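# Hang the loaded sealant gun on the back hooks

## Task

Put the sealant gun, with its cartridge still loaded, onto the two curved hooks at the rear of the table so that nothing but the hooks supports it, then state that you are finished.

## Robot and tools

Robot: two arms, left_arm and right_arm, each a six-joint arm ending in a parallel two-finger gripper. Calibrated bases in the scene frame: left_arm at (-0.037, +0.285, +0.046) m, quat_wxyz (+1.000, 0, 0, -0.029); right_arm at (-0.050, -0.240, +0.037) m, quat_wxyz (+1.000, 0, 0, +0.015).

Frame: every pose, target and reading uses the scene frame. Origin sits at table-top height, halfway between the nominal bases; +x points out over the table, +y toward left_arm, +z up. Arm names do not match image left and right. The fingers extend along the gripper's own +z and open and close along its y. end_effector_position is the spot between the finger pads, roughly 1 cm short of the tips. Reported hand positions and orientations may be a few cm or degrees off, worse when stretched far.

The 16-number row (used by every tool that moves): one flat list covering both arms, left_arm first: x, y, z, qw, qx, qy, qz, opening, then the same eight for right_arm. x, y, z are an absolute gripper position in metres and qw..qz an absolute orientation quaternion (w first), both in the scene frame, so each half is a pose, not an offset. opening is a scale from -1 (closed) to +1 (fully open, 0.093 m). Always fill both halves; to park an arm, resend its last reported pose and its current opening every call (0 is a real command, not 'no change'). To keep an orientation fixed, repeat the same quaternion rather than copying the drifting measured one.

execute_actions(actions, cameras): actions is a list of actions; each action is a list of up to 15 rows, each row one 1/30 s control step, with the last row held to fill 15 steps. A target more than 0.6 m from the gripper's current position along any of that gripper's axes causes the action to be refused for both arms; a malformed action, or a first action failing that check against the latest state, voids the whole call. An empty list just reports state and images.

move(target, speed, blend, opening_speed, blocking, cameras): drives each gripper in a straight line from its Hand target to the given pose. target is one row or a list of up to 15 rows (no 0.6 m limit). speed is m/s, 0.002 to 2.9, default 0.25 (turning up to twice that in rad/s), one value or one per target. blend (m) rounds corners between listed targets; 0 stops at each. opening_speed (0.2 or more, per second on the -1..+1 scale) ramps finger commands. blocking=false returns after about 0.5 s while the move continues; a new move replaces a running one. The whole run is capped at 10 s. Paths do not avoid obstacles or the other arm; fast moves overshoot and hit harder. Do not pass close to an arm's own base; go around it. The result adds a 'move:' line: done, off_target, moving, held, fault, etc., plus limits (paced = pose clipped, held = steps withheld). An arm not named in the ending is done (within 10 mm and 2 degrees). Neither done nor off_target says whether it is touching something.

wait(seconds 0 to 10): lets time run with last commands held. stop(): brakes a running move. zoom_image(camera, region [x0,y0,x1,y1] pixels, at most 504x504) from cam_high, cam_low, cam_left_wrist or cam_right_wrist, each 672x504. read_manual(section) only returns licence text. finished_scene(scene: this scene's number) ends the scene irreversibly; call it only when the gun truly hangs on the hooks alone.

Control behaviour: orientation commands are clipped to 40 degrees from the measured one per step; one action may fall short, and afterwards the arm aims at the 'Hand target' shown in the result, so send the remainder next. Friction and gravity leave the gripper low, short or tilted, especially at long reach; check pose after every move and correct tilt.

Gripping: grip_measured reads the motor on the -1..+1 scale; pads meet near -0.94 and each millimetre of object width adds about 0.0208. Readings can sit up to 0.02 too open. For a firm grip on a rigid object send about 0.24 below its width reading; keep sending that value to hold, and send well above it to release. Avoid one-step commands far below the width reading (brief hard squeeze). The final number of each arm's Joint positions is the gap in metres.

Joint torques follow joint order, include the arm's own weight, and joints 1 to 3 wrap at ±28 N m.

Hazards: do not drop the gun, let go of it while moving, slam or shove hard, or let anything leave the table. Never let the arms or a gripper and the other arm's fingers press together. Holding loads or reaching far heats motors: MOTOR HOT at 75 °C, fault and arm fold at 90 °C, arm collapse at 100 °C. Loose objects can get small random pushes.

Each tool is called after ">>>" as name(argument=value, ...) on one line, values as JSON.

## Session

>>> execute_actions(actions=[], cameras=["cam_high"])

>>> zoom_image(camera="cam_high", region=[200, 150, 500, 360])

Scene clock: 0.00 s.
left_arm: end_effector_position=(+0.3368, +0.2544, +0.1498) grip_measured=+1.000 end_effector_quat_wxyz=(+0.628, +0.025, +0.777, -0.031) | right_arm: end_effector_position=(+0.3231, -0.2560, +0.1326) grip_measured=+1.000 end_effector_quat_wxyz=(+0.615, +0.054, +0.787, -0.008)
Joint positions: left_arm=[-0.024 1.571 0.248 1.113 0.001 -0.018 0.093] | right_arm=[-0.043 1.571 0.249 1.075 0.067 0.072 0.093]
Joint velocities: within noise
Joint torques (N m): no reading
Heat: left arm: 41 °C; right arm: 39 °C.
Hand target: left_arm +0.3384, +0.2542, +0.1536; +0.632, +0.025, +0.774, -0.032 | right_arm +0.3257, -0.2560, +0.1390; +0.623, +0.054, +0.781, -0.008
Tool commands: left_gripper/opening=+1.0 right_gripper/opening=+1.0
Images, in order (width x height): cam_high 672x504.

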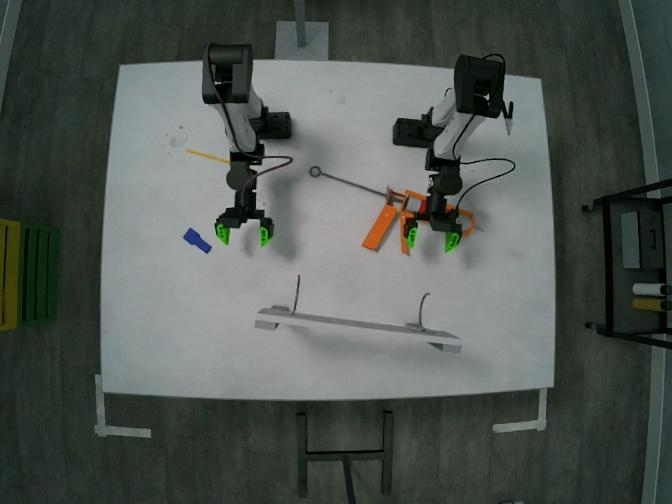

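Scaled by 1.680 from the camera's 672x504 image, which has a finer 960x720 frame.

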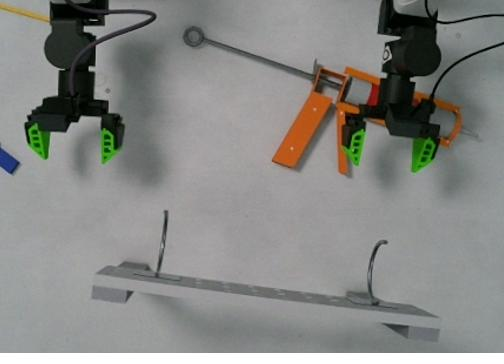

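>>> move(target=[0.225,0.215,0.2,0,-0.596,0.803,0,1,0.18,-0.42,0.30,0.707,0,0.707,0,1], speed=0.5, cameras=["cam_left_wrist","cam_high"])

Scene clock: 12.00 s.
left_arm: end_effector_position=(+0.2218, +0.2161, +0.1985) grip_measured=+1.000 end_effector_quat_wxyz=(+0.005, -0.590, +0.808, +0.001) | right_arm: end_effector_position=(+0.1799, -0.4168, +0.2876) grip_measured=+1.000 end_effector_quat_wxyz=(+0.701, +0.015, +0.712, +0.013)
Joint positions: left_arm=[-0.208 1.554 1.384 -1.397 -0.01 -1.527 0.093] | right_arm=[-1.266 0.976 0.433 0.497 -1.232 -0.006 0.093]
Joint velocities: within noise
Joint torques (N m): left_arm=[0.69 -4.6 7.1 0.44 0.05 -0.09] | right_arm=[-0.32 -1.28 8.64 1.89 -0.13 -0.06]
Heat: left arm: 41 °C; right arm: 39 °C.
Hand target: left_arm +0.2251, +0.2151, +0.2000; +0.000, -0.596, +0.803, +0.000 | right_arm +0.1798, -0.4197, +0.2998; +0.707, +0.000, +0.707, +0.000
Off the commanded pose: left_arm 0.004 m, 1 deg | right_arm 0.013 m, 2 deg.
move: off_target (right_arm)
camera_calibration:
cam_left_wrist: T_world_to_cam=[[0.955826, -0.293923, -0.00225623, -0.147043], [-0.266736, -0.870589, 0.413432, 0.206052], [-0.123482, -0.394568, -0.910532, 0.377239], [0, 0, 0, 1]] pos_world=[0.242091, 0.285014, 0.257968]
Images, in order (width x height): cam_high 672x504, cam_left_wrist 672x504.

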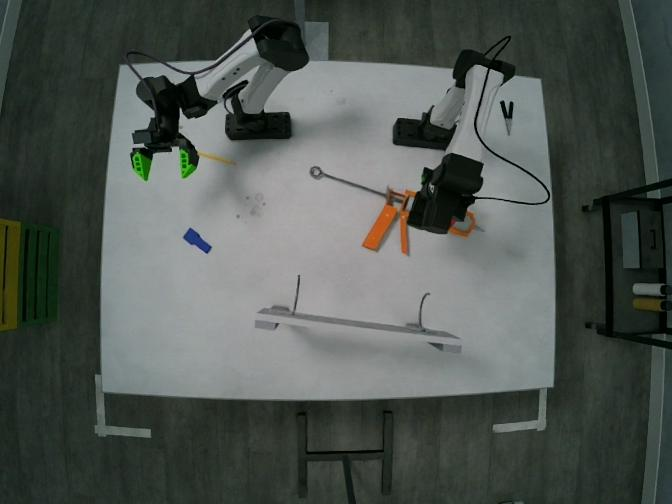

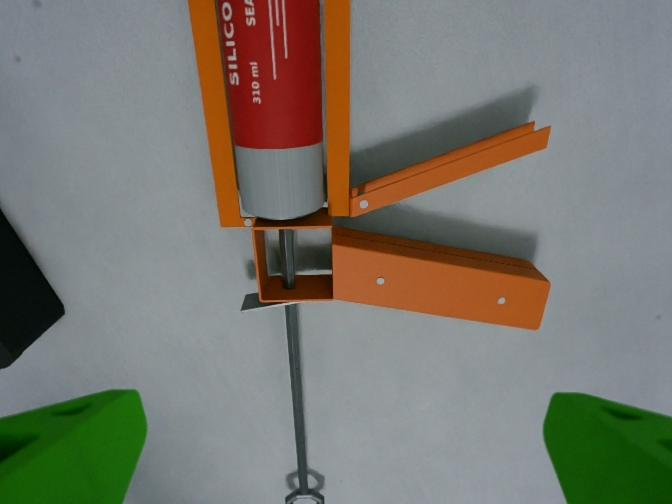

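>>> move(target=[[0.206,0.265,0.11,0,-0.594,0.804,0,1,0.18,-0.42,0.30,0.707,0,0.707,0,1],[0.206,0.265,0.025,0,-0.594,0.804,0,1,0.18,-0.42,0.30,0.707,0,0.707,0,1],[0.206,0.265,0.025,0,-0.594,0.804,0,-0.3,0.18,-0.42,0.30,0.707,0,0.707,0,1],[0.22,0.25,0.16,0,-0.594,0.804,0,-0.3,0.18,-0.42,0.30,0.707,0,0.707,0,1]], speed=[0.3,0.15,0.15,0.2], opening_speed=1, cameras=["cam_high","cam_left_wrist"])

Scene clock: 34.13 s.
left_arm: end_effector_position=(+0.2068, +0.2571, +0.1358) grip_measured=+0.194 end_effector_quat_wxyz=(-0.028, -0.592, +0.805, +0.042) | right_arm: end_effector_position=(+0.1799, -0.4166, +0.2880) grip_measured=+1.000 end_effector_quat_wxyz=(+0.702, +0.014, +0.712, +0.013)
Joint positions: left_arm=[-0.071 1.577 1.153 -1.245 -0.021 -1.397 0.055] | right_arm=[-1.266 0.976 0.433 0.499 -1.233 -0.004 0.093]
Joint velocities: within noise
Joint torques (N m): left_arm=[-0.39 -11.29 8.79 0.24 0.2 -0.06] | right_arm=[-0.28 -1.22 8.53 1.87 -0.11 -0.05]
Heat: left arm: 41 °C; right arm: 42 °C.
Hand target: left_arm +0.2189, +0.2504, +0.1597; +0.000, -0.594, +0.805, +0.000 | right_arm +0.1798, -0.4197, +0.2999; +0.707, +0.000, +0.707, +0.000
Off the commanded pose: left_arm 0.028 m, 6 deg | right_arm 0.012 m, 2 deg.
move: off_target (left_arm, right_arm); target 3's new opening was sent with left_arm's hand 0.016 m and 2 deg from that target
camera_calibration:
cam_left_wrist: T_world_to_cam=[[0.95231, -0.285796, -0.10689, -0.107932], [-0.218419, -0.883102, 0.41524, 0.256602], [-0.213069, -0.37209, -0.903411, 0.34634], [0, 0, 0, 1]] pos_world=[0.232626, 0.324629, 0.1948]
Images, in order (width x height): cam_high 672x504, cam_left_wrist 672x504.

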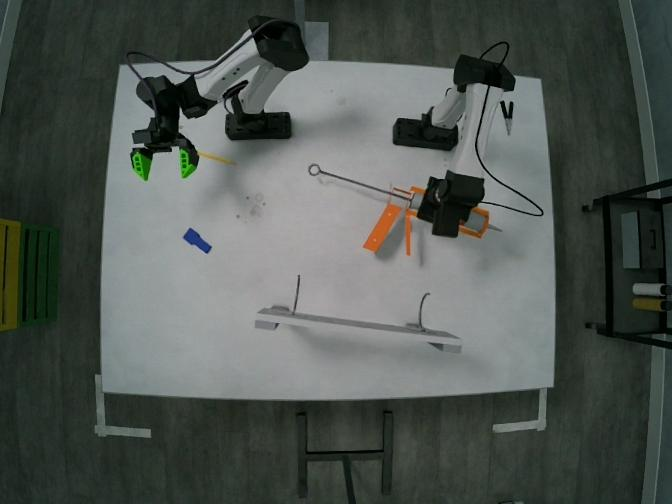

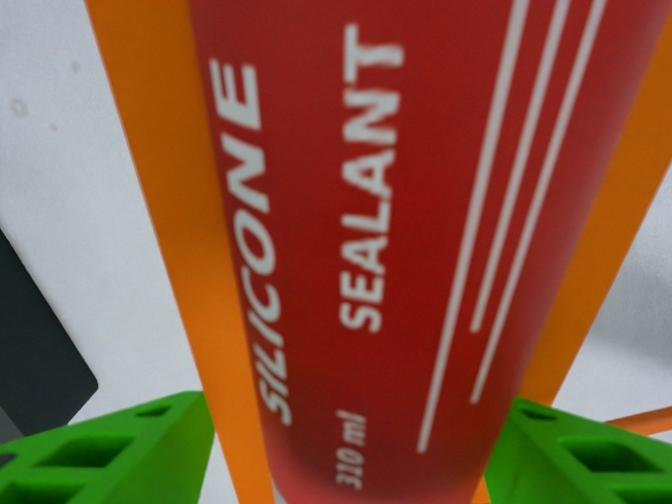

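>>> move(target=[[0.31,0.17,0.19,0,-0.50,0.866,0,-0.3,0.18,-0.42,0.30,0.707,0,0.707,0,1],[0.33,0.01,0.19,0,0,1,0,-0.3,0.18,-0.42,0.30,0.707,0,0.707,0,1],[0.32,-0.01,0.2,0,0.769,0.639,0,-0.3,0.18,-0.42,0.30,0.707,0,0.707,0,1],[0.32,0.01,0.5,0.6537,0.3819,0.4897,0.4329,-0.3,0.18,-0.42,0.30,0.707,0,0.707,0,1]], speed=[0.4,0.45,0.45,0.4], blend=0.03, cameras=["cam_high","cam_low"])

>>> zoom_image(camera="cam_high", region=[200, 170, 500, 360])

Scene clock: 49.00 s.
left_arm: end_effector_position=(+0.3167, +0.0131, +0.5056) grip_measured=-0.297 end_effector_quat_wxyz=(+0.657, +0.375, +0.494, +0.429) | right_arm: end_effector_position=(+0.1799, -0.4165, +0.2880) grip_measured=+1.000 end_effector_quat_wxyz=(+0.702, +0.014, +0.712, +0.013)
Joint positions: left_arm=[-0.881 1.501 1.335 0.518 -0.836 1.495 0.031] | right_arm=[-1.266 0.976 0.433 0.5 -1.234 -0.004 0.093]
Joint velocities: within noise
Joint torques (N m): left_arm=[0.51 -5.82 5.64 2.13 0.32 0.03] | right_arm=[-0.27 -1.29 8.58 1.88 -0.13 -0.06]
Heat: left arm: 46 °C; right arm: 43 °C.
Hand target: left_arm +0.3199, +0.0100, +0.5000; +0.654, +0.382, +0.490, +0.433 | right_arm +0.1798, -0.4197, +0.2999; +0.707, +0.000, +0.707, +0.000
Off the commanded pose: left_arm 0.007 m, 1 deg | right_arm 0.012 m, 2 deg.
move: off_target (right_arm)
Images, in order (width x height): cam_high 672x504, cam_low 672x504.

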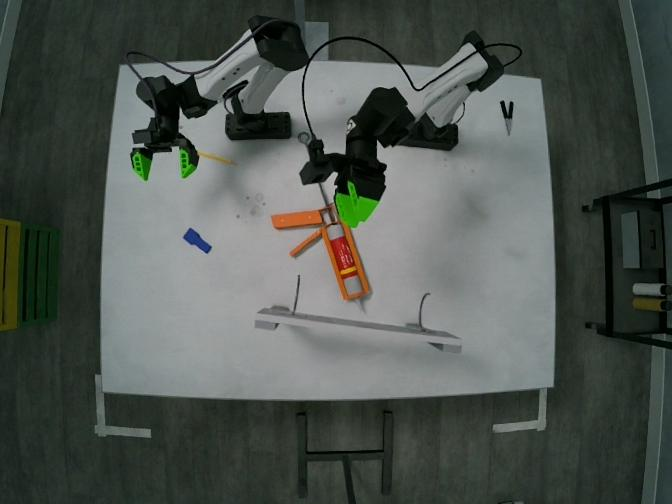

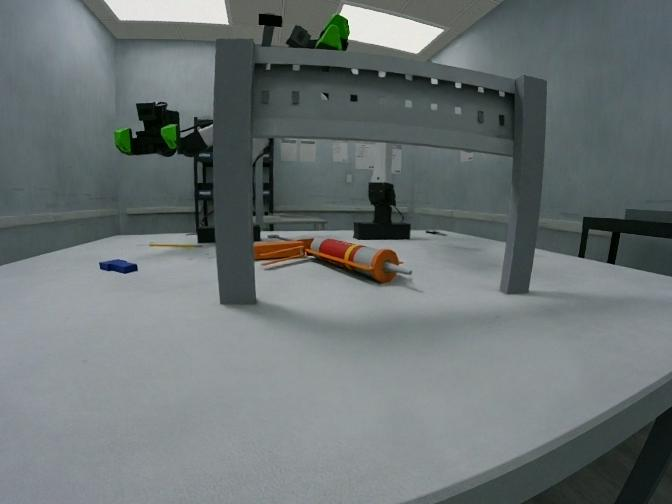

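Scaled by 1.680 from the camera's 672x504 image, which has a finer 960x720 frame.

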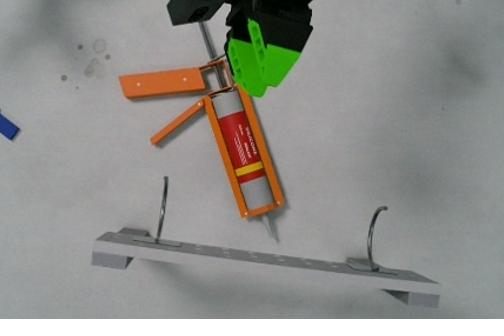

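>>> move(target=[[0.25,-0.005,0.2,0,-0.165,0.986,0,1,0.18,-0.42,0.30,0.707,0,0.707,0,1]], speed=0.5, cameras=["cam_high","cam_left_wrist"])

Scene clock: 58.43 s.
left_arm: end_effector_position=(+0.2523, -0.0053, +0.2095) grip_measured=+1.000 end_effector_quat_wxyz=(+0.014, -0.160, +0.987, -0.011) | right_arm: end_effector_position=(+0.1799, -0.4165, +0.2880) grip_measured=+1.000 end_effector_quat_wxyz=(+0.702, +0.014, +0.712, +0.013)
Joint positions: left_arm=[-0.733 2.126 2.16 -1.572 -0.01 -1.112 0.093] | right_arm=[-1.266 0.976 0.433 0.5 -1.234 -0.004 0.093]
Joint velocities: within noise
Joint torques (N m): left_arm=[0.12 -9.77 4.46 0.54 0.09 -0.04] | right_arm=[-0.28 -1.18 8.57 1.89 -0.11 -0.05]
Heat: left arm: 45 °C; right arm: 43 °C.
Hand target: left_arm +0.2499, -0.0049, +0.2002; +0.000, -0.165, +0.986, +0.000 | right_arm +0.1798, -0.4197, +0.2999; +0.707, +0.000, +0.707, +0.000
Off the commanded pose: left_arm 0.010 m, 2 deg | right_arm 0.012 m, 2 deg.
move: off_target (right_arm)
camera_calibration:
cam_left_wrist: T_world_to_cam=[[0.325972, -0.945188, 0.0190292, -0.0902996], [-0.868484, -0.291446, 0.400993, 0.174286], [-0.373468, -0.147239, -0.915883, 0.369211], [0, 0, 0, 1]] pos_world=[0.318688, 0.0198072, 0.269985]
Images, in order (width x height): cam_high 672x504, cam_left_wrist 672x504.

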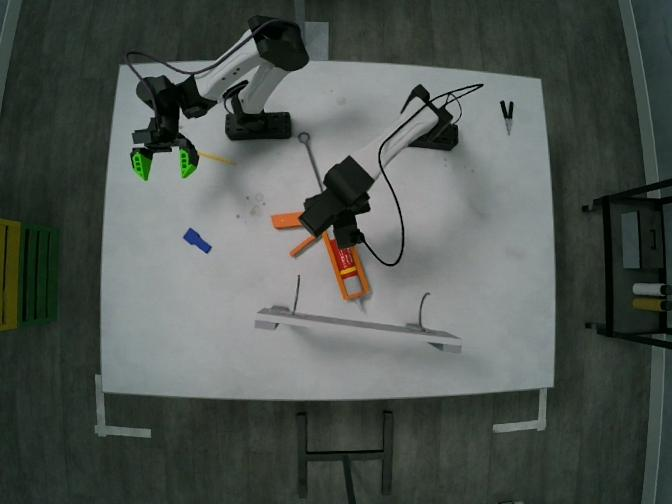

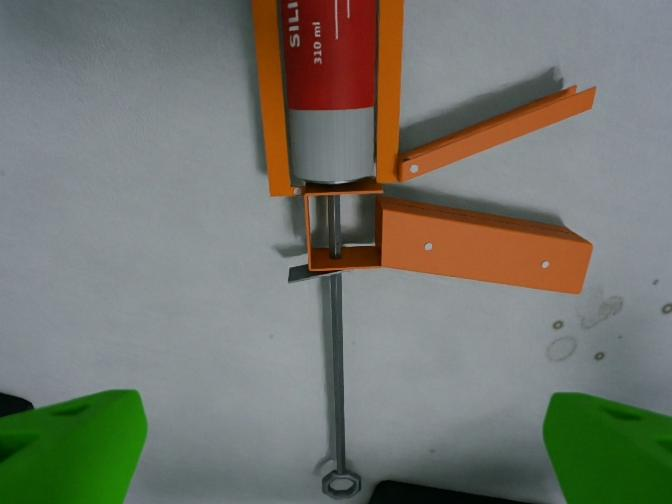

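>>> move(target=[[0.31,0.013,0.11,0,-0.191,0.982,0,1,0.18,-0.42,0.30,0.707,0,0.707,0,1],[0.31,0.013,0.022,0,-0.191,0.982,0,1,0.18,-0.42,0.30,0.707,0,0.707,0,1],[0.31,0.013,0.022,0,-0.191,0.982,0,-0.4,0.18,-0.42,0.30,0.707,0,0.707,0,1],[0.30,0.013,0.15,0,-0.191,0.982,0,-0.4,0.18,-0.42,0.30,0.707,0,0.707,0,1]], speed=[0.3,0.15,0.15,0.15], opening_speed=1, cameras=["cam_high","cam_low","cam_left_wrist"])

Scene clock: 74.13 s.
left_arm: end_effector_position=(+0.2945, +0.0246, +0.0982) grip_measured=+0.199 end_effector_quat_wxyz=(-0.030, -0.189, +0.980, +0.052) | right_arm: end_effector_position=(+0.1799, -0.4165, +0.2880) grip_measured=+1.000 end_effector_quat_wxyz=(+0.702, +0.014, +0.712, +0.013)
Joint positions: left_arm=[-0.617 2.312 2.013 -1.388 -0.022 -1.057 0.055] | right_arm=[-1.266 0.976 0.433 0.5 -1.234 -0.003 0.093]
Joint velocities: within noise
Joint torques (N m): left_arm=[-0.2 -22.16 8.92 0 0.19 -0.03] | right_arm=[-0.29 -1.24 8.58 1.88 -0.13 -0.06]
Heat: left arm: 49 °C; right arm: 44 °C.
Hand target: left_arm +0.2981, +0.0149, +0.1481; +0.000, -0.190, +0.982, +0.000 | right_arm +0.1798, -0.4197, +0.2999; +0.707, +0.000, +0.707, +0.000
Off the commanded pose: left_arm 0.053 m, 7 deg | right_arm 0.012 m, 2 deg.
move: off_target (left_arm, right_arm); target 3's new opening was sent with left_arm's hand 0.012 m and 1 deg from that target
camera_calibration:
cam_left_wrist: T_world_to_cam=[[0.377675, -0.918258, -0.119009, -0.0759181], [-0.802427, -0.388716, 0.452782, 0.242247], [-0.462032, -0.0755082, -0.883643, 0.308665], [0, 0, 0, 1]] pos_world=[0.365671, 0.0477594, 0.154029]
Images, in order (width x height): cam_high 672x504, cam_low 672x504, cam_left_wrist 672x504.

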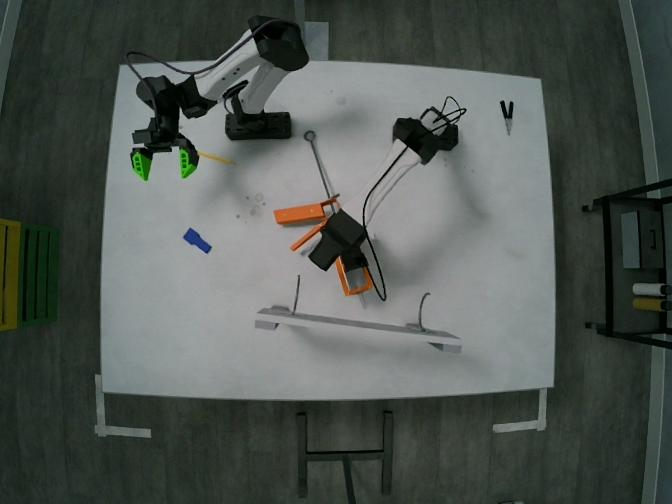

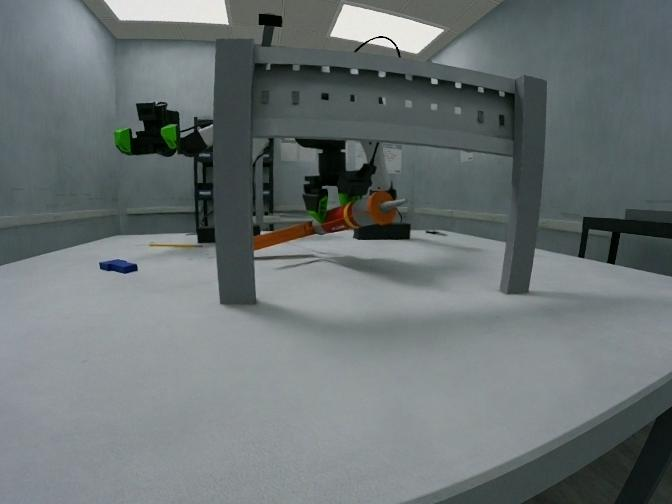

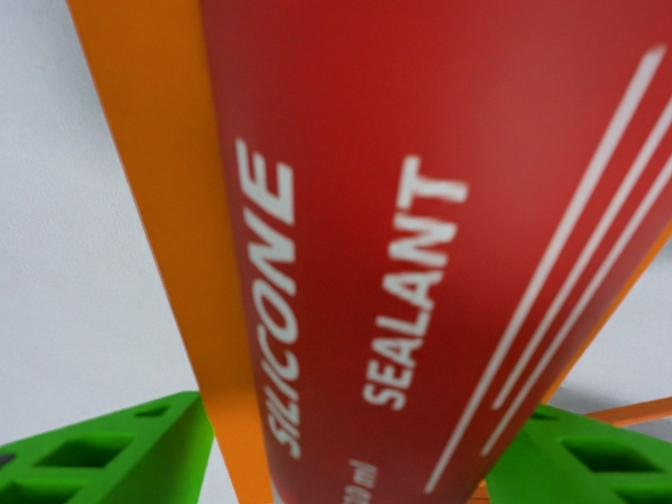

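>>> move(target=[[0.31,0.016,0.02,0,-0.191,0.982,0,-0.4,0.18,-0.42,0.30,0.707,0,0.707,0,1],[0.31,0.016,0.02,0,-0.191,0.982,0,1,0.18,-0.42,0.30,0.707,0,0.707,0,1],[0.298,0.011,0.015,0,-0.191,0.982,0,1,0.18,-0.42,0.30,0.707,0,0.707,0,1],[0.298,0.009,0.012,0,-0.191,0.982,0,-0.5,0.18,-0.42,0.30,0.707,0,0.707,0,1],[0.29,0.005,0.18,0,-0.191,0.982,0,-0.5,0.18,-0.42,0.30,0.707,0,0.707,0,1]], speed=[0.1,0.1,0.1,0.1,0.15], opening_speed=1.2, cameras=["cam_high","cam_low","cam_left_wrist"])

Scene clock: 92.63 s.
left_arm: end_effector_position=(+0.2886, +0.0148, +0.1422) grip_measured=+0.203 end_effector_quat_wxyz=(-0.019, -0.189, +0.981, +0.044) | right_arm: end_effector_position=(+0.1799, -0.4165, +0.2880) grip_measured=+1.000 end_effector_quat_wxyz=(+0.702, +0.014, +0.712, +0.013)
Joint positions: left_arm=[-0.645 2.295 2.16 -1.529 -0.025 -1.083 0.055] | right_arm=[-1.266 0.976 0.433 0.5 -1.234 -0.003 0.093]
Joint velocities: within noise
Joint torques (N m): left_arm=[-0.46 -18.8 9.01 0.12 0.27 -0.04] | right_arm=[-0.28 -1.21 8.54 1.86 -0.11 -0.06]
Heat: left arm: 63 °C; right arm: 45 °C.
Hand target: left_arm +0.2888, +0.0063, +0.1791; +0.000, -0.190, +0.982, +0.000 | right_arm +0.1798, -0.4197, +0.2999; +0.707, +0.000, +0.707, +0.000
Off the commanded pose: left_arm 0.039 m, 5 deg | right_arm 0.012 m, 2 deg.
move: off_target (left_arm, right_arm); target 2's new opening was sent with left_arm's hand 0.019 m and 3 deg from that target; target 4's new opening was sent with left_arm's hand 0.022 m and 1 deg from that target
camera_calibration:
cam_left_wrist: T_world_to_cam=[[0.378328, -0.920259, -0.0999602, -0.0804057], [-0.813597, -0.382083, 0.43826, 0.218948], [-0.441506, -0.0844786, -0.893273, 0.339589], [0, 0, 0, 1]] pos_world=[0.358486, 0.0383501, 0.199352]
Images, in order (width x height): cam_high 672x504, cam_low 672x504, cam_left_wrist 672x504.

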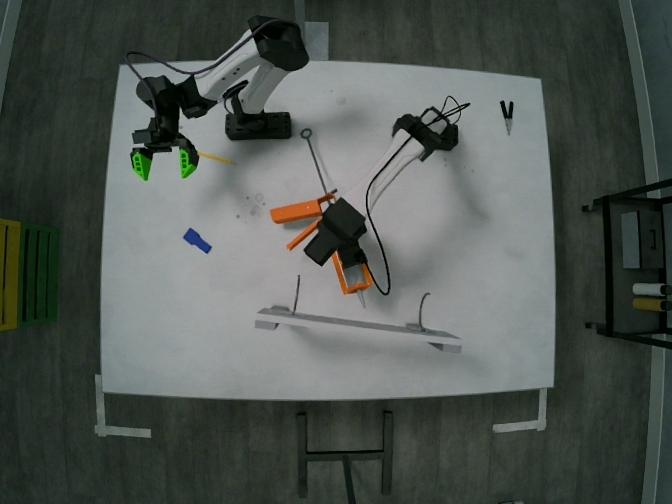

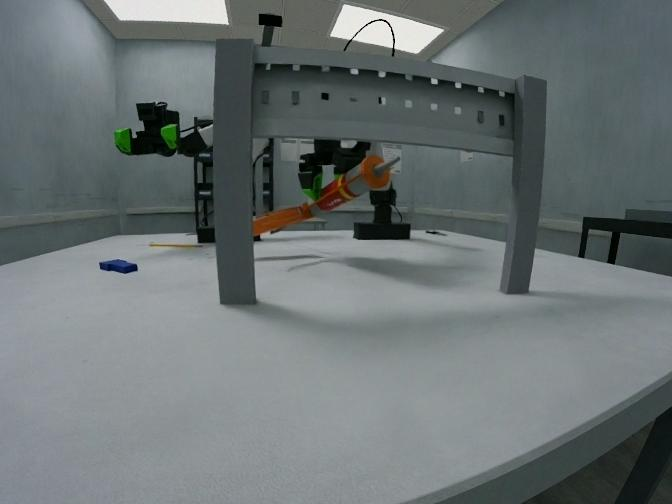

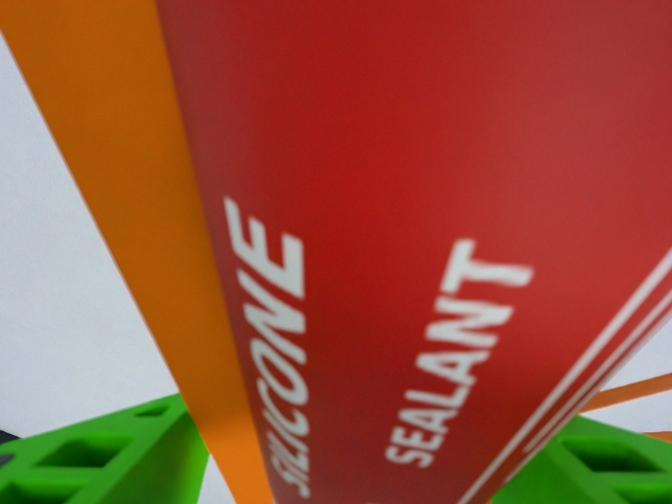

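>>> move(target=[[0.292,0.006,0.015,0,-0.191,0.982,0,-0.5,0.18,-0.42,0.30,0.707,0,0.707,0,1],[0.292,0.006,0.015,0,-0.191,0.982,0,1,0.18,-0.42,0.30,0.707,0,0.707,0,1],[0.29,0.0,0.11,0,-0.191,0.982,0,1,0.18,-0.42,0.30,0.707,0,0.707,0,1],[0.24,-0.005,0.2,0,-0.191,0.982,0,1,0.18,-0.42,0.30,0.707,0,0.707,0,1]], speed=[0.1,0.2,0.2,0.3], opening_speed=1.2, cameras=["cam_high","cam_low","cam_left_wrist"])

Scene clock: 106.70 s.
left_arm: end_effector_position=(+0.2377, -0.0070, +0.1889) grip_measured=+1.000 end_effector_quat_wxyz=(-0.010, -0.184, +0.983, +0.008) | right_arm: end_effector_position=(+0.1799, -0.4165, +0.2880) grip_measured=+1.000 end_effector_quat_wxyz=(+0.702, +0.014, +0.712, +0.013)
Joint positions: left_arm=[-0.754 2.126 2.077 -1.545 0.009 -1.181 0.093] | right_arm=[-1.266 0.976 0.433 0.5 -1.234 -0.003 0.093]
Joint velocities: within noise
Joint torques (N m): left_arm=[0.25 -13.31 6.56 0.37 -0.15 -0.11] | right_arm=[-0.29 -1.29 8.59 1.9 -0.11 -0.06]
Heat: left arm: 69 °C; right arm: 45 °C.
Hand target: left_arm +0.2399, -0.0049, +0.1999; +0.000, -0.191, +0.982, +0.000 | right_arm +0.1798, -0.4197, +0.2999; +0.707, +0.000, +0.707, +0.000
Off the commanded pose: left_arm 0.011 m, 2 deg | right_arm 0.012 m, 2 deg.
move: off_target (left_arm, right_arm); target 2's new opening was sent with left_arm's hand 0.015 m and 2 deg from that target
camera_calibration:
cam_left_wrist: T_world_to_cam=[[0.371463, -0.928092, -0.0256866, -0.0888357], [-0.830597, -0.344549, 0.437487, 0.153093], [-0.414879, -0.141175, -0.898858, 0.35132], [0, 0, 0, 1]] pos_world=[0.305913, 0.0198979, 0.246529]
Images, in order (width x height): cam_high 672x504, cam_low 672x504, cam_left_wrist 672x504.

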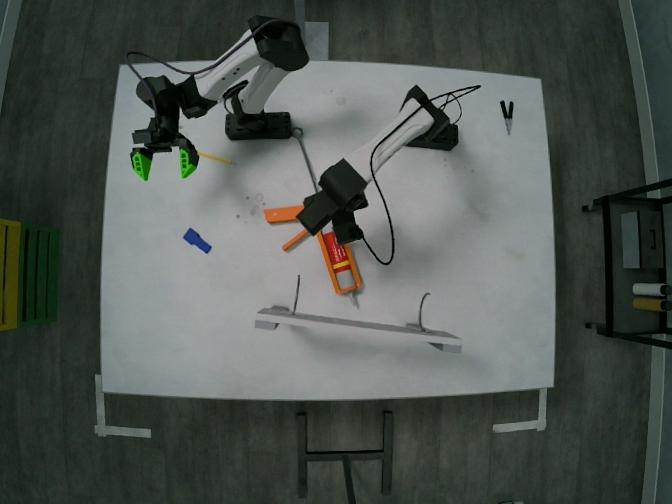

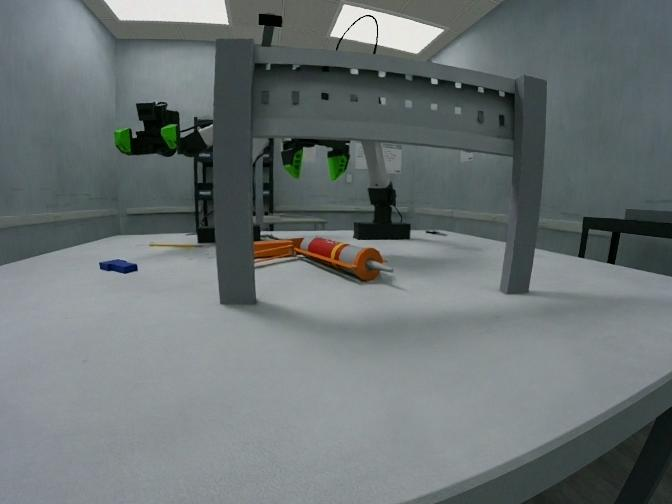

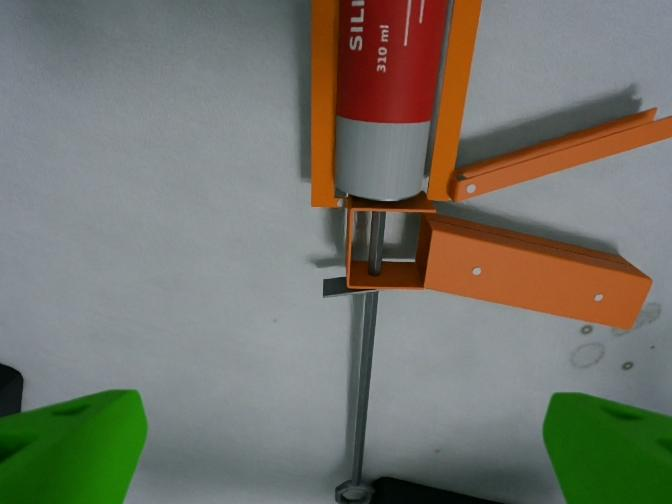

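>>> move(target=[[0.292,-0.013,0.11,0,-0.191,0.982,0,1,0.18,-0.42,0.30,0.707,0,0.707,0,1],[0.292,-0.014,0.012,0,-0.191,0.982,0,1,0.18,-0.42,0.30,0.707,0,0.707,0,1],[0.292,-0.014,0.012,0,-0.191,0.982,0,-0.5,0.18,-0.42,0.30,0.707,0,0.707,0,1],[0.292,-0.014,0.18,0,-0.191,0.982,0,-0.5,0.18,-0.42,0.30,0.707,0,0.707,0,1]], speed=[0.3,0.15,0.15,0.12], opening_speed=1.2, cameras=["cam_high","cam_low","cam_left_wrist"])

Scene clock: 123.90 s.
left_arm: end_effector_position=(+0.2912, -0.0070, +0.1528) grip_measured=+0.597 end_effector_quat_wxyz=(-0.008, -0.194, +0.981, +0.028) | right_arm: end_effector_position=(+0.1799, -0.4165, +0.2880) grip_measured=+1.000 end_effector_quat_wxyz=(+0.702, +0.014, +0.712, +0.013)
Joint positions: left_arm=[-0.677 2.347 2.296 -1.574 -0.021 -1.126 0.074] | right_arm=[-1.266 0.976 0.433 0.5 -1.234 -0.003 0.093]
Joint velocities: within noise
Joint torques (N m): left_arm=[-0.01 -17.28 8.21 0.27 0.18 0.08] | right_arm=[-0.31 -1.22 8.65 1.88 -0.1 -0.07]
Heat: left arm: 66 °C; right arm: 46 °C.
Hand target: left_arm +0.2913, -0.0132, +0.1794; +0.004, -0.190, +0.982, -0.005 | right_arm +0.1798, -0.4197, +0.2999; +0.707, +0.000, +0.707, +0.000
Off the commanded pose: left_arm 0.028 m, 3 deg | right_arm 0.012 m, 2 deg.
joint sent to its limit (left arm) — joint 4 (wrist pitch), lower limit. The joint targets still meet the commanded pose.
move: off_target (left_arm, right_arm)
camera_calibration:
cam_left_wrist: T_world_to_cam=[[0.390383, -0.918369, -0.0647993, -0.10918], [-0.821879, -0.379352, 0.424979, 0.212496], [-0.41487, -0.112647, -0.902881, 0.341848], [0, 0, 0, 1]] pos_world=[0.35909, 0.0188516, 0.211267]
Images, in order (width x height): cam_high 672x504, cam_low 672x504, cam_left_wrist 672x504.

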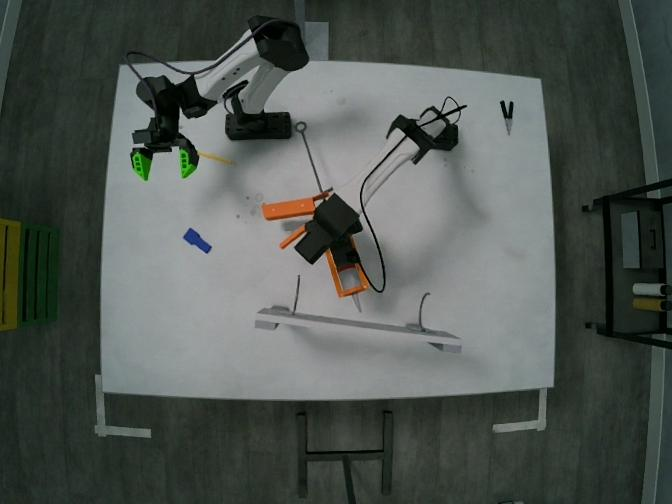

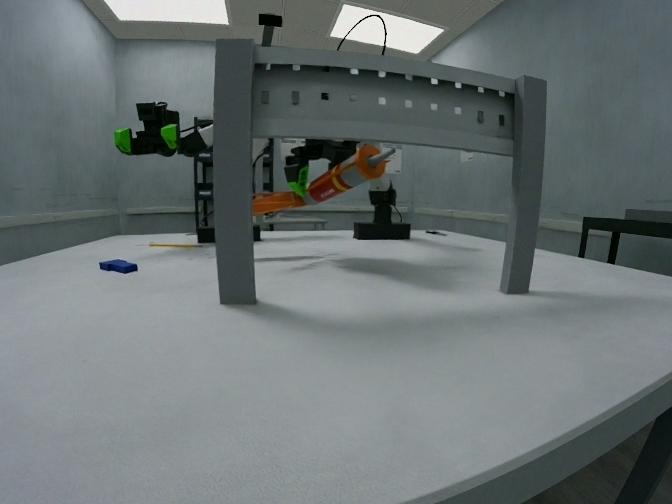

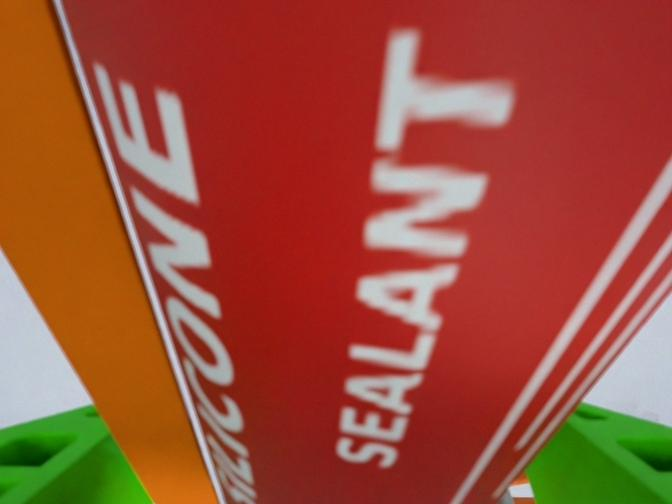

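>>> move(target=[[0.292,-0.010,0.012,0,-0.191,0.982,0,-0.5,0.18,-0.42,0.30,0.707,0,0.707,0,1],[0.292,-0.010,0.012,0,-0.191,0.982,0,1,0.18,-0.42,0.30,0.707,0,0.707,0,1],[0.29,-0.01,0.11,0,-0.191,0.982,0,1,0.18,-0.42,0.30,0.707,0,0.707,0,1],[0.24,-0.02,0.2,0,-0.191,0.982,0,1,0.18,-0.42,0.30,0.707,0,0.707,0,1]], speed=[0.1,0.2,0.2,0.3], opening_speed=1.2, cameras=["cam_high","cam_left_wrist"])

Scene clock: 141.90 s.
left_arm: end_effector_position=(+0.2373, -0.0229, +0.1874) grip_measured=+1.000 end_effector_quat_wxyz=(-0.010, -0.183, +0.983, +0.008) | right_arm: end_effector_position=(+0.1799, -0.4165, +0.2880) grip_measured=+1.000 end_effector_quat_wxyz=(+0.702, +0.014, +0.712, +0.013)
Joint positions: left_arm=[-0.781 2.187 2.166 -1.576 0.009 -1.207 0.093] | right_arm=[-1.266 0.976 0.433 0.5 -1.234 -0.003 0.093]
Joint velocities: within noise
Joint torques (N m): left_arm=[0.57 -14.22 6.37 0.39 -0.15 -0.1] | right_arm=[-0.27 -1.24 8.58 1.88 -0.1 -0.07]
Heat: left arm: 66 °C; right arm: 46 °C.
Hand target: left_arm +0.2398, -0.0199, +0.1998; +0.000, -0.191, +0.982, -0.001 | right_arm +0.1798, -0.4197, +0.2999; +0.707, +0.000, +0.707, +0.000
Off the commanded pose: left_arm 0.013 m, 2 deg | right_arm 0.012 m, 2 deg.
joint sent to its limit (left arm) — joint 4 (wrist pitch), lower limit. The joint targets still meet the commanded pose.
move: off_target (left_arm, right_arm); target 2's new opening was sent with left_arm's hand 0.011 m and 2 deg from that target
camera_calibration:
cam_left_wrist: T_world_to_cam=[[0.369691, -0.928762, -0.0270095, -0.102972], [-0.830919, -0.343474, 0.43772, 0.148083], [-0.415815, -0.139379, -0.898705, 0.347755], [0, 0, 0, 1]] pos_world=[0.305714, 0.00369567, 0.244929]
Images, in order (width x height): cam_high 672x504, cam_left_wrist 672x504.

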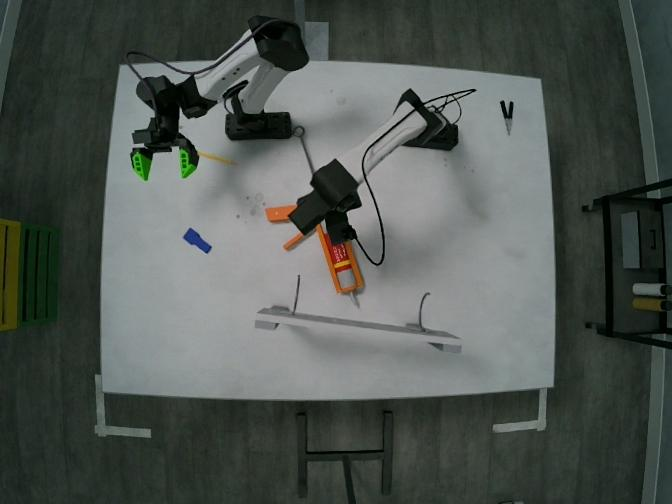

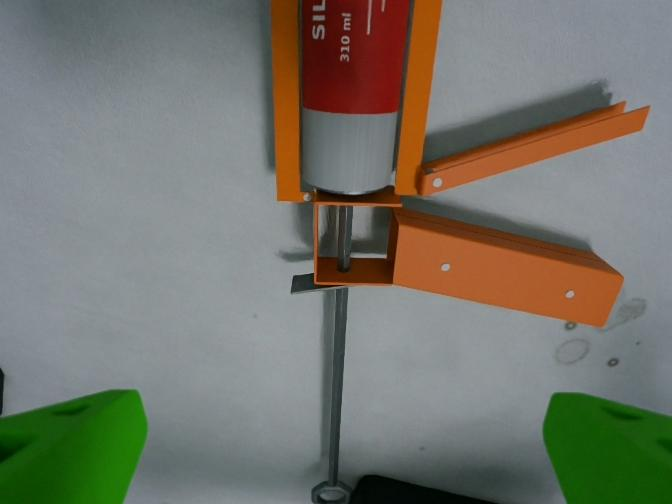

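>>> move(target=[[0.299,-0.006,0.11,0,-0.188,0.982,0,1,0.18,-0.42,0.30,0.707,0,0.707,0,1],[0.299,-0.009,0.014,0,-0.188,0.982,0,1,0.18,-0.42,0.30,0.707,0,0.707,0,1],[0.299,-0.009,0.014,0,-0.188,0.982,0,-0.5,0.18,-0.42,0.30,0.707,0,0.707,0,1],[0.29,-0.01,0.2,0,-0.188,0.982,0,-0.5,0.18,-0.42,0.30,0.707,0,0.707,0,1]], speed=[0.3,0.15,0.15,0.12], opening_speed=1.2, cameras=["cam_high","cam_low","cam_left_wrist"])

Scene clock: 156.63 s.
left_arm: end_effector_position=(+0.2927, -0.0027, +0.1472) grip_measured=+0.598 end_effector_quat_wxyz=(-0.009, -0.187, +0.982, +0.035) | right_arm: end_effector_position=(+0.1799, -0.4165, +0.2880) grip_measured=+1.000 end_effector_quat_wxyz=(+0.702, +0.014, +0.712, +0.013)
Joint positions: left_arm=[-0.67 2.349 2.275 -1.564 -0.028 -1.104 0.074] | right_arm=[-1.266 0.976 0.433 0.5 -1.234 -0.003 0.093]
Joint velocities: within noise
Joint torques (N m): left_arm=[-0.39 -22.74 8.1 0.16 0.27 -0.02] | right_arm=[-0.32 -1.22 8.61 1.88 -0.13 -0.07]
Heat: left arm: 69 °C; right arm: 46 °C.
Hand target: left_arm +0.2883, -0.0081, +0.1973; +0.014, -0.187, +0.982, -0.018 | right_arm +0.1798, -0.4197, +0.2999; +0.707, +0.000, +0.707, +0.000
Off the commanded pose: left_arm 0.053 m, 4 deg | right_arm 0.012 m, 2 deg.
joint sent to its limit (left arm) — joint 4 (wrist pitch), lower limit. The joint targets are off in position and orientation.
move: off_target (left_arm, right_arm)
camera_calibration:
cam_left_wrist: T_world_to_cam=[[0.375507, -0.923443, -0.0790366, -0.0997603], [-0.825168, -0.371934, 0.425162, 0.218753], [-0.422009, -0.0944329, -0.90166, 0.339885], [0, 0, 0, 1]] pos_world=[0.361403, 0.021335, 0.205571]
Images, in order (width x height): cam_high 672x504, cam_low 672x504, cam_left_wrist 672x504.

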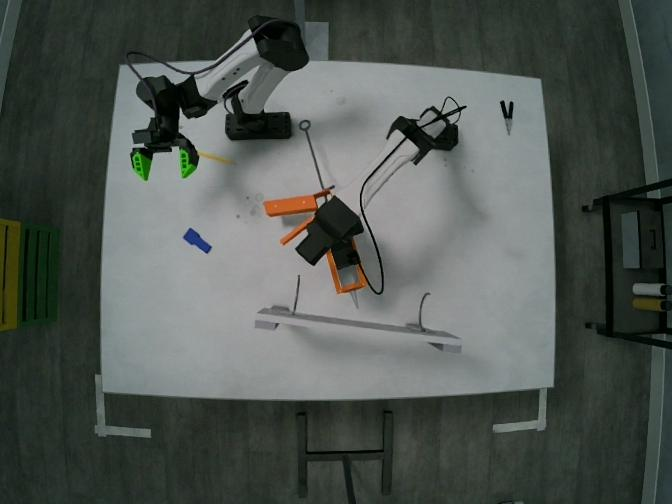

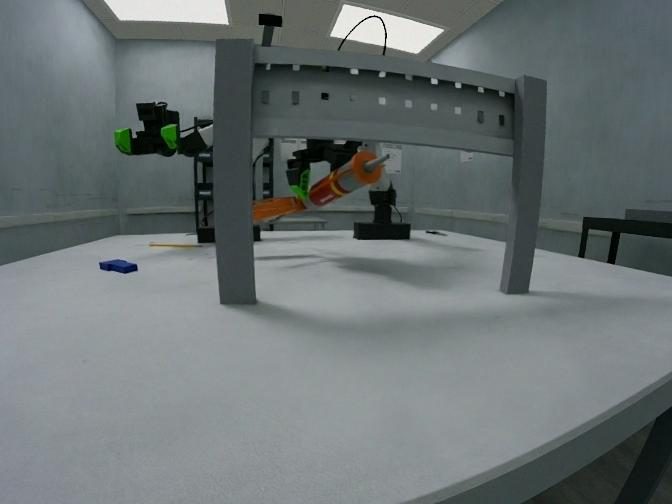

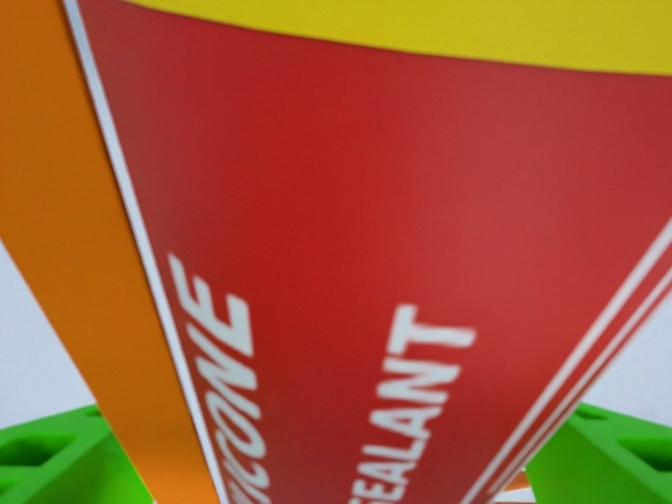

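>>> move(target=[[0.299,-0.009,0.014,0,-0.188,0.982,0,-0.5,0.18,-0.42,0.30,0.707,0,0.707,0,1],[0.299,-0.009,0.014,0,-0.188,0.982,0,1,0.18,-0.42,0.30,0.707,0,0.707,0,1],[0.299,-0.009,0.034,0,-0.188,0.982,0,1,0.18,-0.42,0.30,0.707,0,0.707,0,1],[0.299,-0.009,0.034,0,-0.188,0.982,0,-0.5,0.18,-0.42,0.30,0.707,0,0.707,0,1],[0.285,-0.01,0.21,0,-0.188,0.982,0,-0.5,0.18,-0.42,0.30,0.707,0,0.707,0,1]], speed=[0.13,0.1,0.1,0.1,0.2], opening_speed=1.3, cameras=["cam_high","cam_low","cam_left_wrist"])

Scene clock: 180.53 s.
left_arm: end_effector_position=(+0.2873, -0.0032, +0.1583) grip_measured=+0.590 end_effector_quat_wxyz=(-0.006, -0.185, +0.982, +0.029) | right_arm: end_effector_position=(+0.1799, -0.4165, +0.2880) grip_measured=+1.000 end_effector_quat_wxyz=(+0.702, +0.014, +0.712, +0.013)
Joint positions: left_arm=[-0.678 2.315 2.262 -1.57 -0.025 -1.109 0.074] | right_arm=[-1.266 0.976 0.433 0.5 -1.234 -0.003 0.093]
Joint velocities: within noise
Joint torques (N m): left_arm=[-0.42 -22.45 8.12 0.27 0.24 -0.08] | right_arm=[-0.32 -1.21 8.58 1.88 -0.11 -0.06]
Heat: left arm: 85 °C; right arm: 46 °C. Fold the left arm in close to its base, or ease its load, before you think long.
Hand target: left_arm +0.2834, -0.0082, +0.2075; +0.020, -0.187, +0.982, -0.026 | right_arm +0.1798, -0.4197, +0.2999; +0.707, +0.000, +0.707, +0.000
Off the commanded pose: left_arm 0.052 m, 3 deg | right_arm 0.012 m, 2 deg.
MOTOR HOT: joint 2 (shoulder) of the left arm reports 85 °C; the controller's stop level is 90 °C. To cool a motor, set the load down, stop pushing, or move to a pose that needs little force.
joint sent to its limit (left arm) — joint 4 (wrist pitch), lower limit. The joint targets are off in orientation, not in position.
move: off_target (left_arm, right_arm); target 2's new opening was sent with left_arm's hand 0.012 m and 1 deg from that target
camera_calibration:
cam_left_wrist: T_world_to_cam=[[0.373887, -0.925224, -0.0645656, -0.0990516], [-0.830173, -0.364891, 0.421506, 0.211414], [-0.413547, -0.103995, -0.904524, 0.345465], [0, 0, 0, 1]] pos_world=[0.355411, 0.021425, 0.216973]
Images, in order (width x height): cam_high 672x504, cam_low 672x504, cam_left_wrist 672x504.

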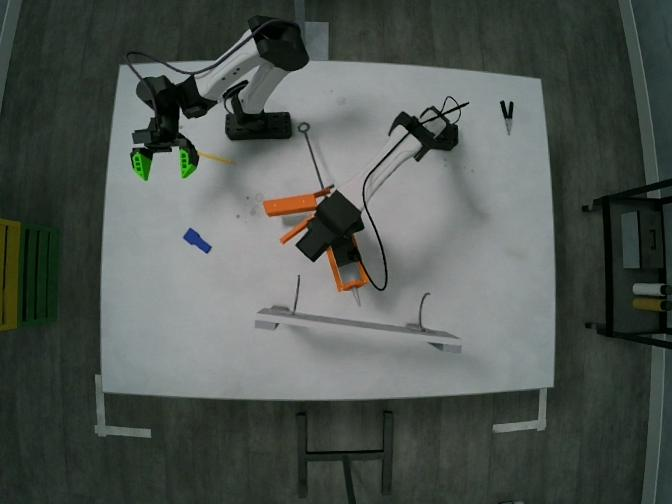

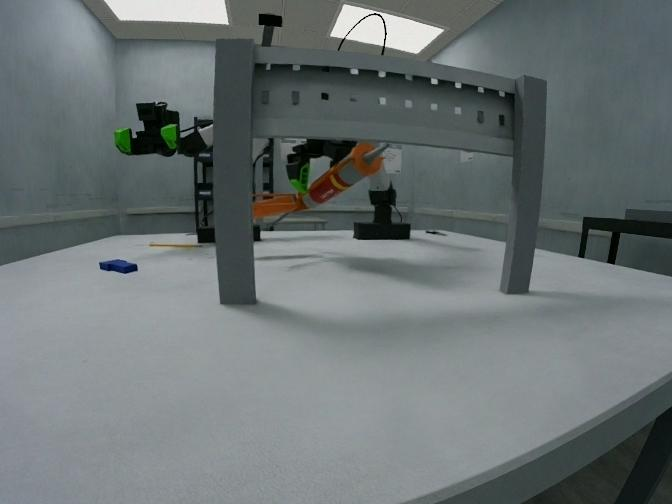

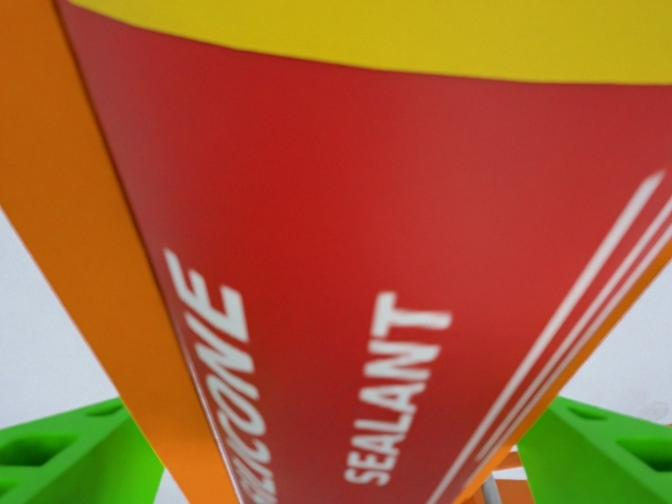

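Put down quickly and cool.

>>> move(target=[[0.285,-0.009,0.02,0,-0.188,0.982,0,-0.5,0.18,-0.42,0.30,0.707,0,0.707,0,1],[0.285,-0.009,0.02,0,-0.188,0.982,0,1,0.18,-0.42,0.30,0.707,0,0.707,0,1],[0.285,-0.009,0.11,0,-0.188,0.982,0,1,0.18,-0.42,0.30,0.707,0,0.707,0,1],[0.2,0.25,0.2,0,0,1,0,1,0.18,-0.42,0.30,0.707,0,0.707,0,1]], speed=[0.17,0.1,0.2,0.4], opening_speed=1.3, cameras=["cam_high","cam_low"])

>>> zoom_image(camera="cam_high", region=[230, 110, 480, 330])

Scene clock: 194.70 s.
left_arm: end_effector_position=(+0.2058, +0.2766, +0.1965) grip_measured=+0.192 end_effector_quat_wxyz=(+0.662, -0.045, +0.746, -0.056) | right_arm: end_effector_position=(+0.1799, -0.4165, +0.2880) grip_measured=+1.000 end_effector_quat_wxyz=(+0.702, +0.014, +0.712, +0.013)
Joint positions: left_arm=[0 0.045 0.021 -0.094 -0.033 -0.148 0.054] | right_arm=[-1.266 0.976 0.433 0.5 -1.234 -0.003 0.093]
Joint velocities: left_arm=[0.007 -0.076 -0.002 0.52 0.081 0.916 -0.422] | right_arm=[within noise]
Joint torques (N m): left_arm=[0.21 1.84 7.27 2.46 0.03 0.07] | right_arm=[-0.31 -1.37 8.57 1.85 -0.1 -0.09]
Heat: left arm: 86 °C; right arm: 47 °C.
Hand target: left_arm +0.2061, +0.2743, +0.2235; +0.701, +0.009, +0.713, -0.018 | right_arm +0.1797, -0.4195, +0.2997; +0.707, +0.000, +0.707, +0.000
Tool commands: left_gripper/opening=-0.5 right_gripper/opening=+1.0
Off the commanded pose: left_arm 0.027 m, 83 deg | right_arm 0.012 m, 2 deg.
OVER-TEMPERATURE FAULT: ARM FOLDED TO REST. Joint 2 (shoulder) of the left arm reached 90 °C. The left arm's motors are now idle, so it may still sink, and the gripper idles too, so what it holds may stay or slip. The left arm's remaining commands of this call were not run. In this call fault stops used 11 of the actions that the scene allows. The stop is over, but the left arm and its gripper will run no more commands in this scene. This fault puts only its own arm into a fault stop.
MOTOR HOT: still on. Joint 2 (shoulder) of the left arm reports 86 °C.
move: fault (left_arm), off_target (right_arm; braked at the fault stop of left_arm); path passed 0 of 4 targets; target 2's new opening was not sent
Images, in order (width x height): cam_high 672x504, cam_low 672x504.

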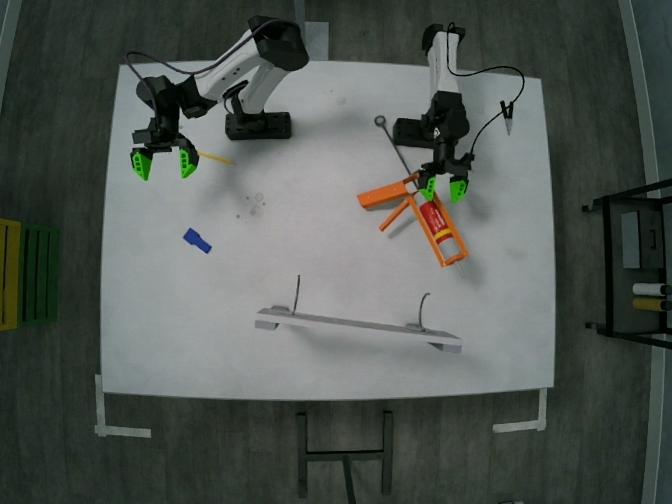

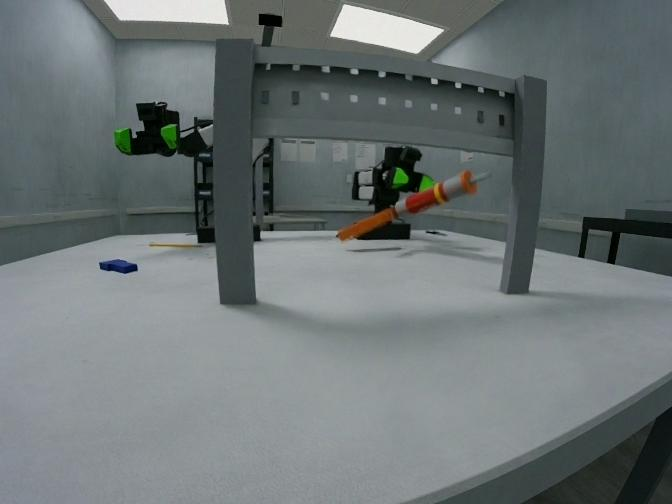

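Scaled by 2.016 from the camera's 672x504 image, which has a finer 960x720 frame.

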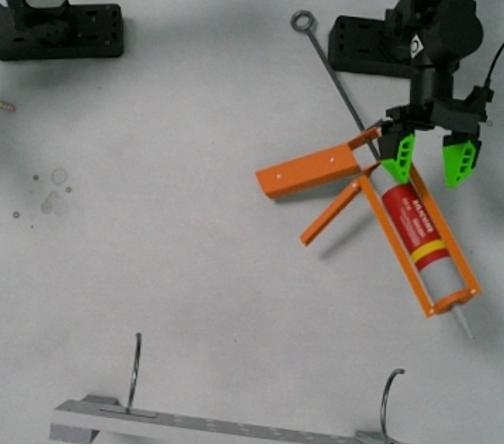

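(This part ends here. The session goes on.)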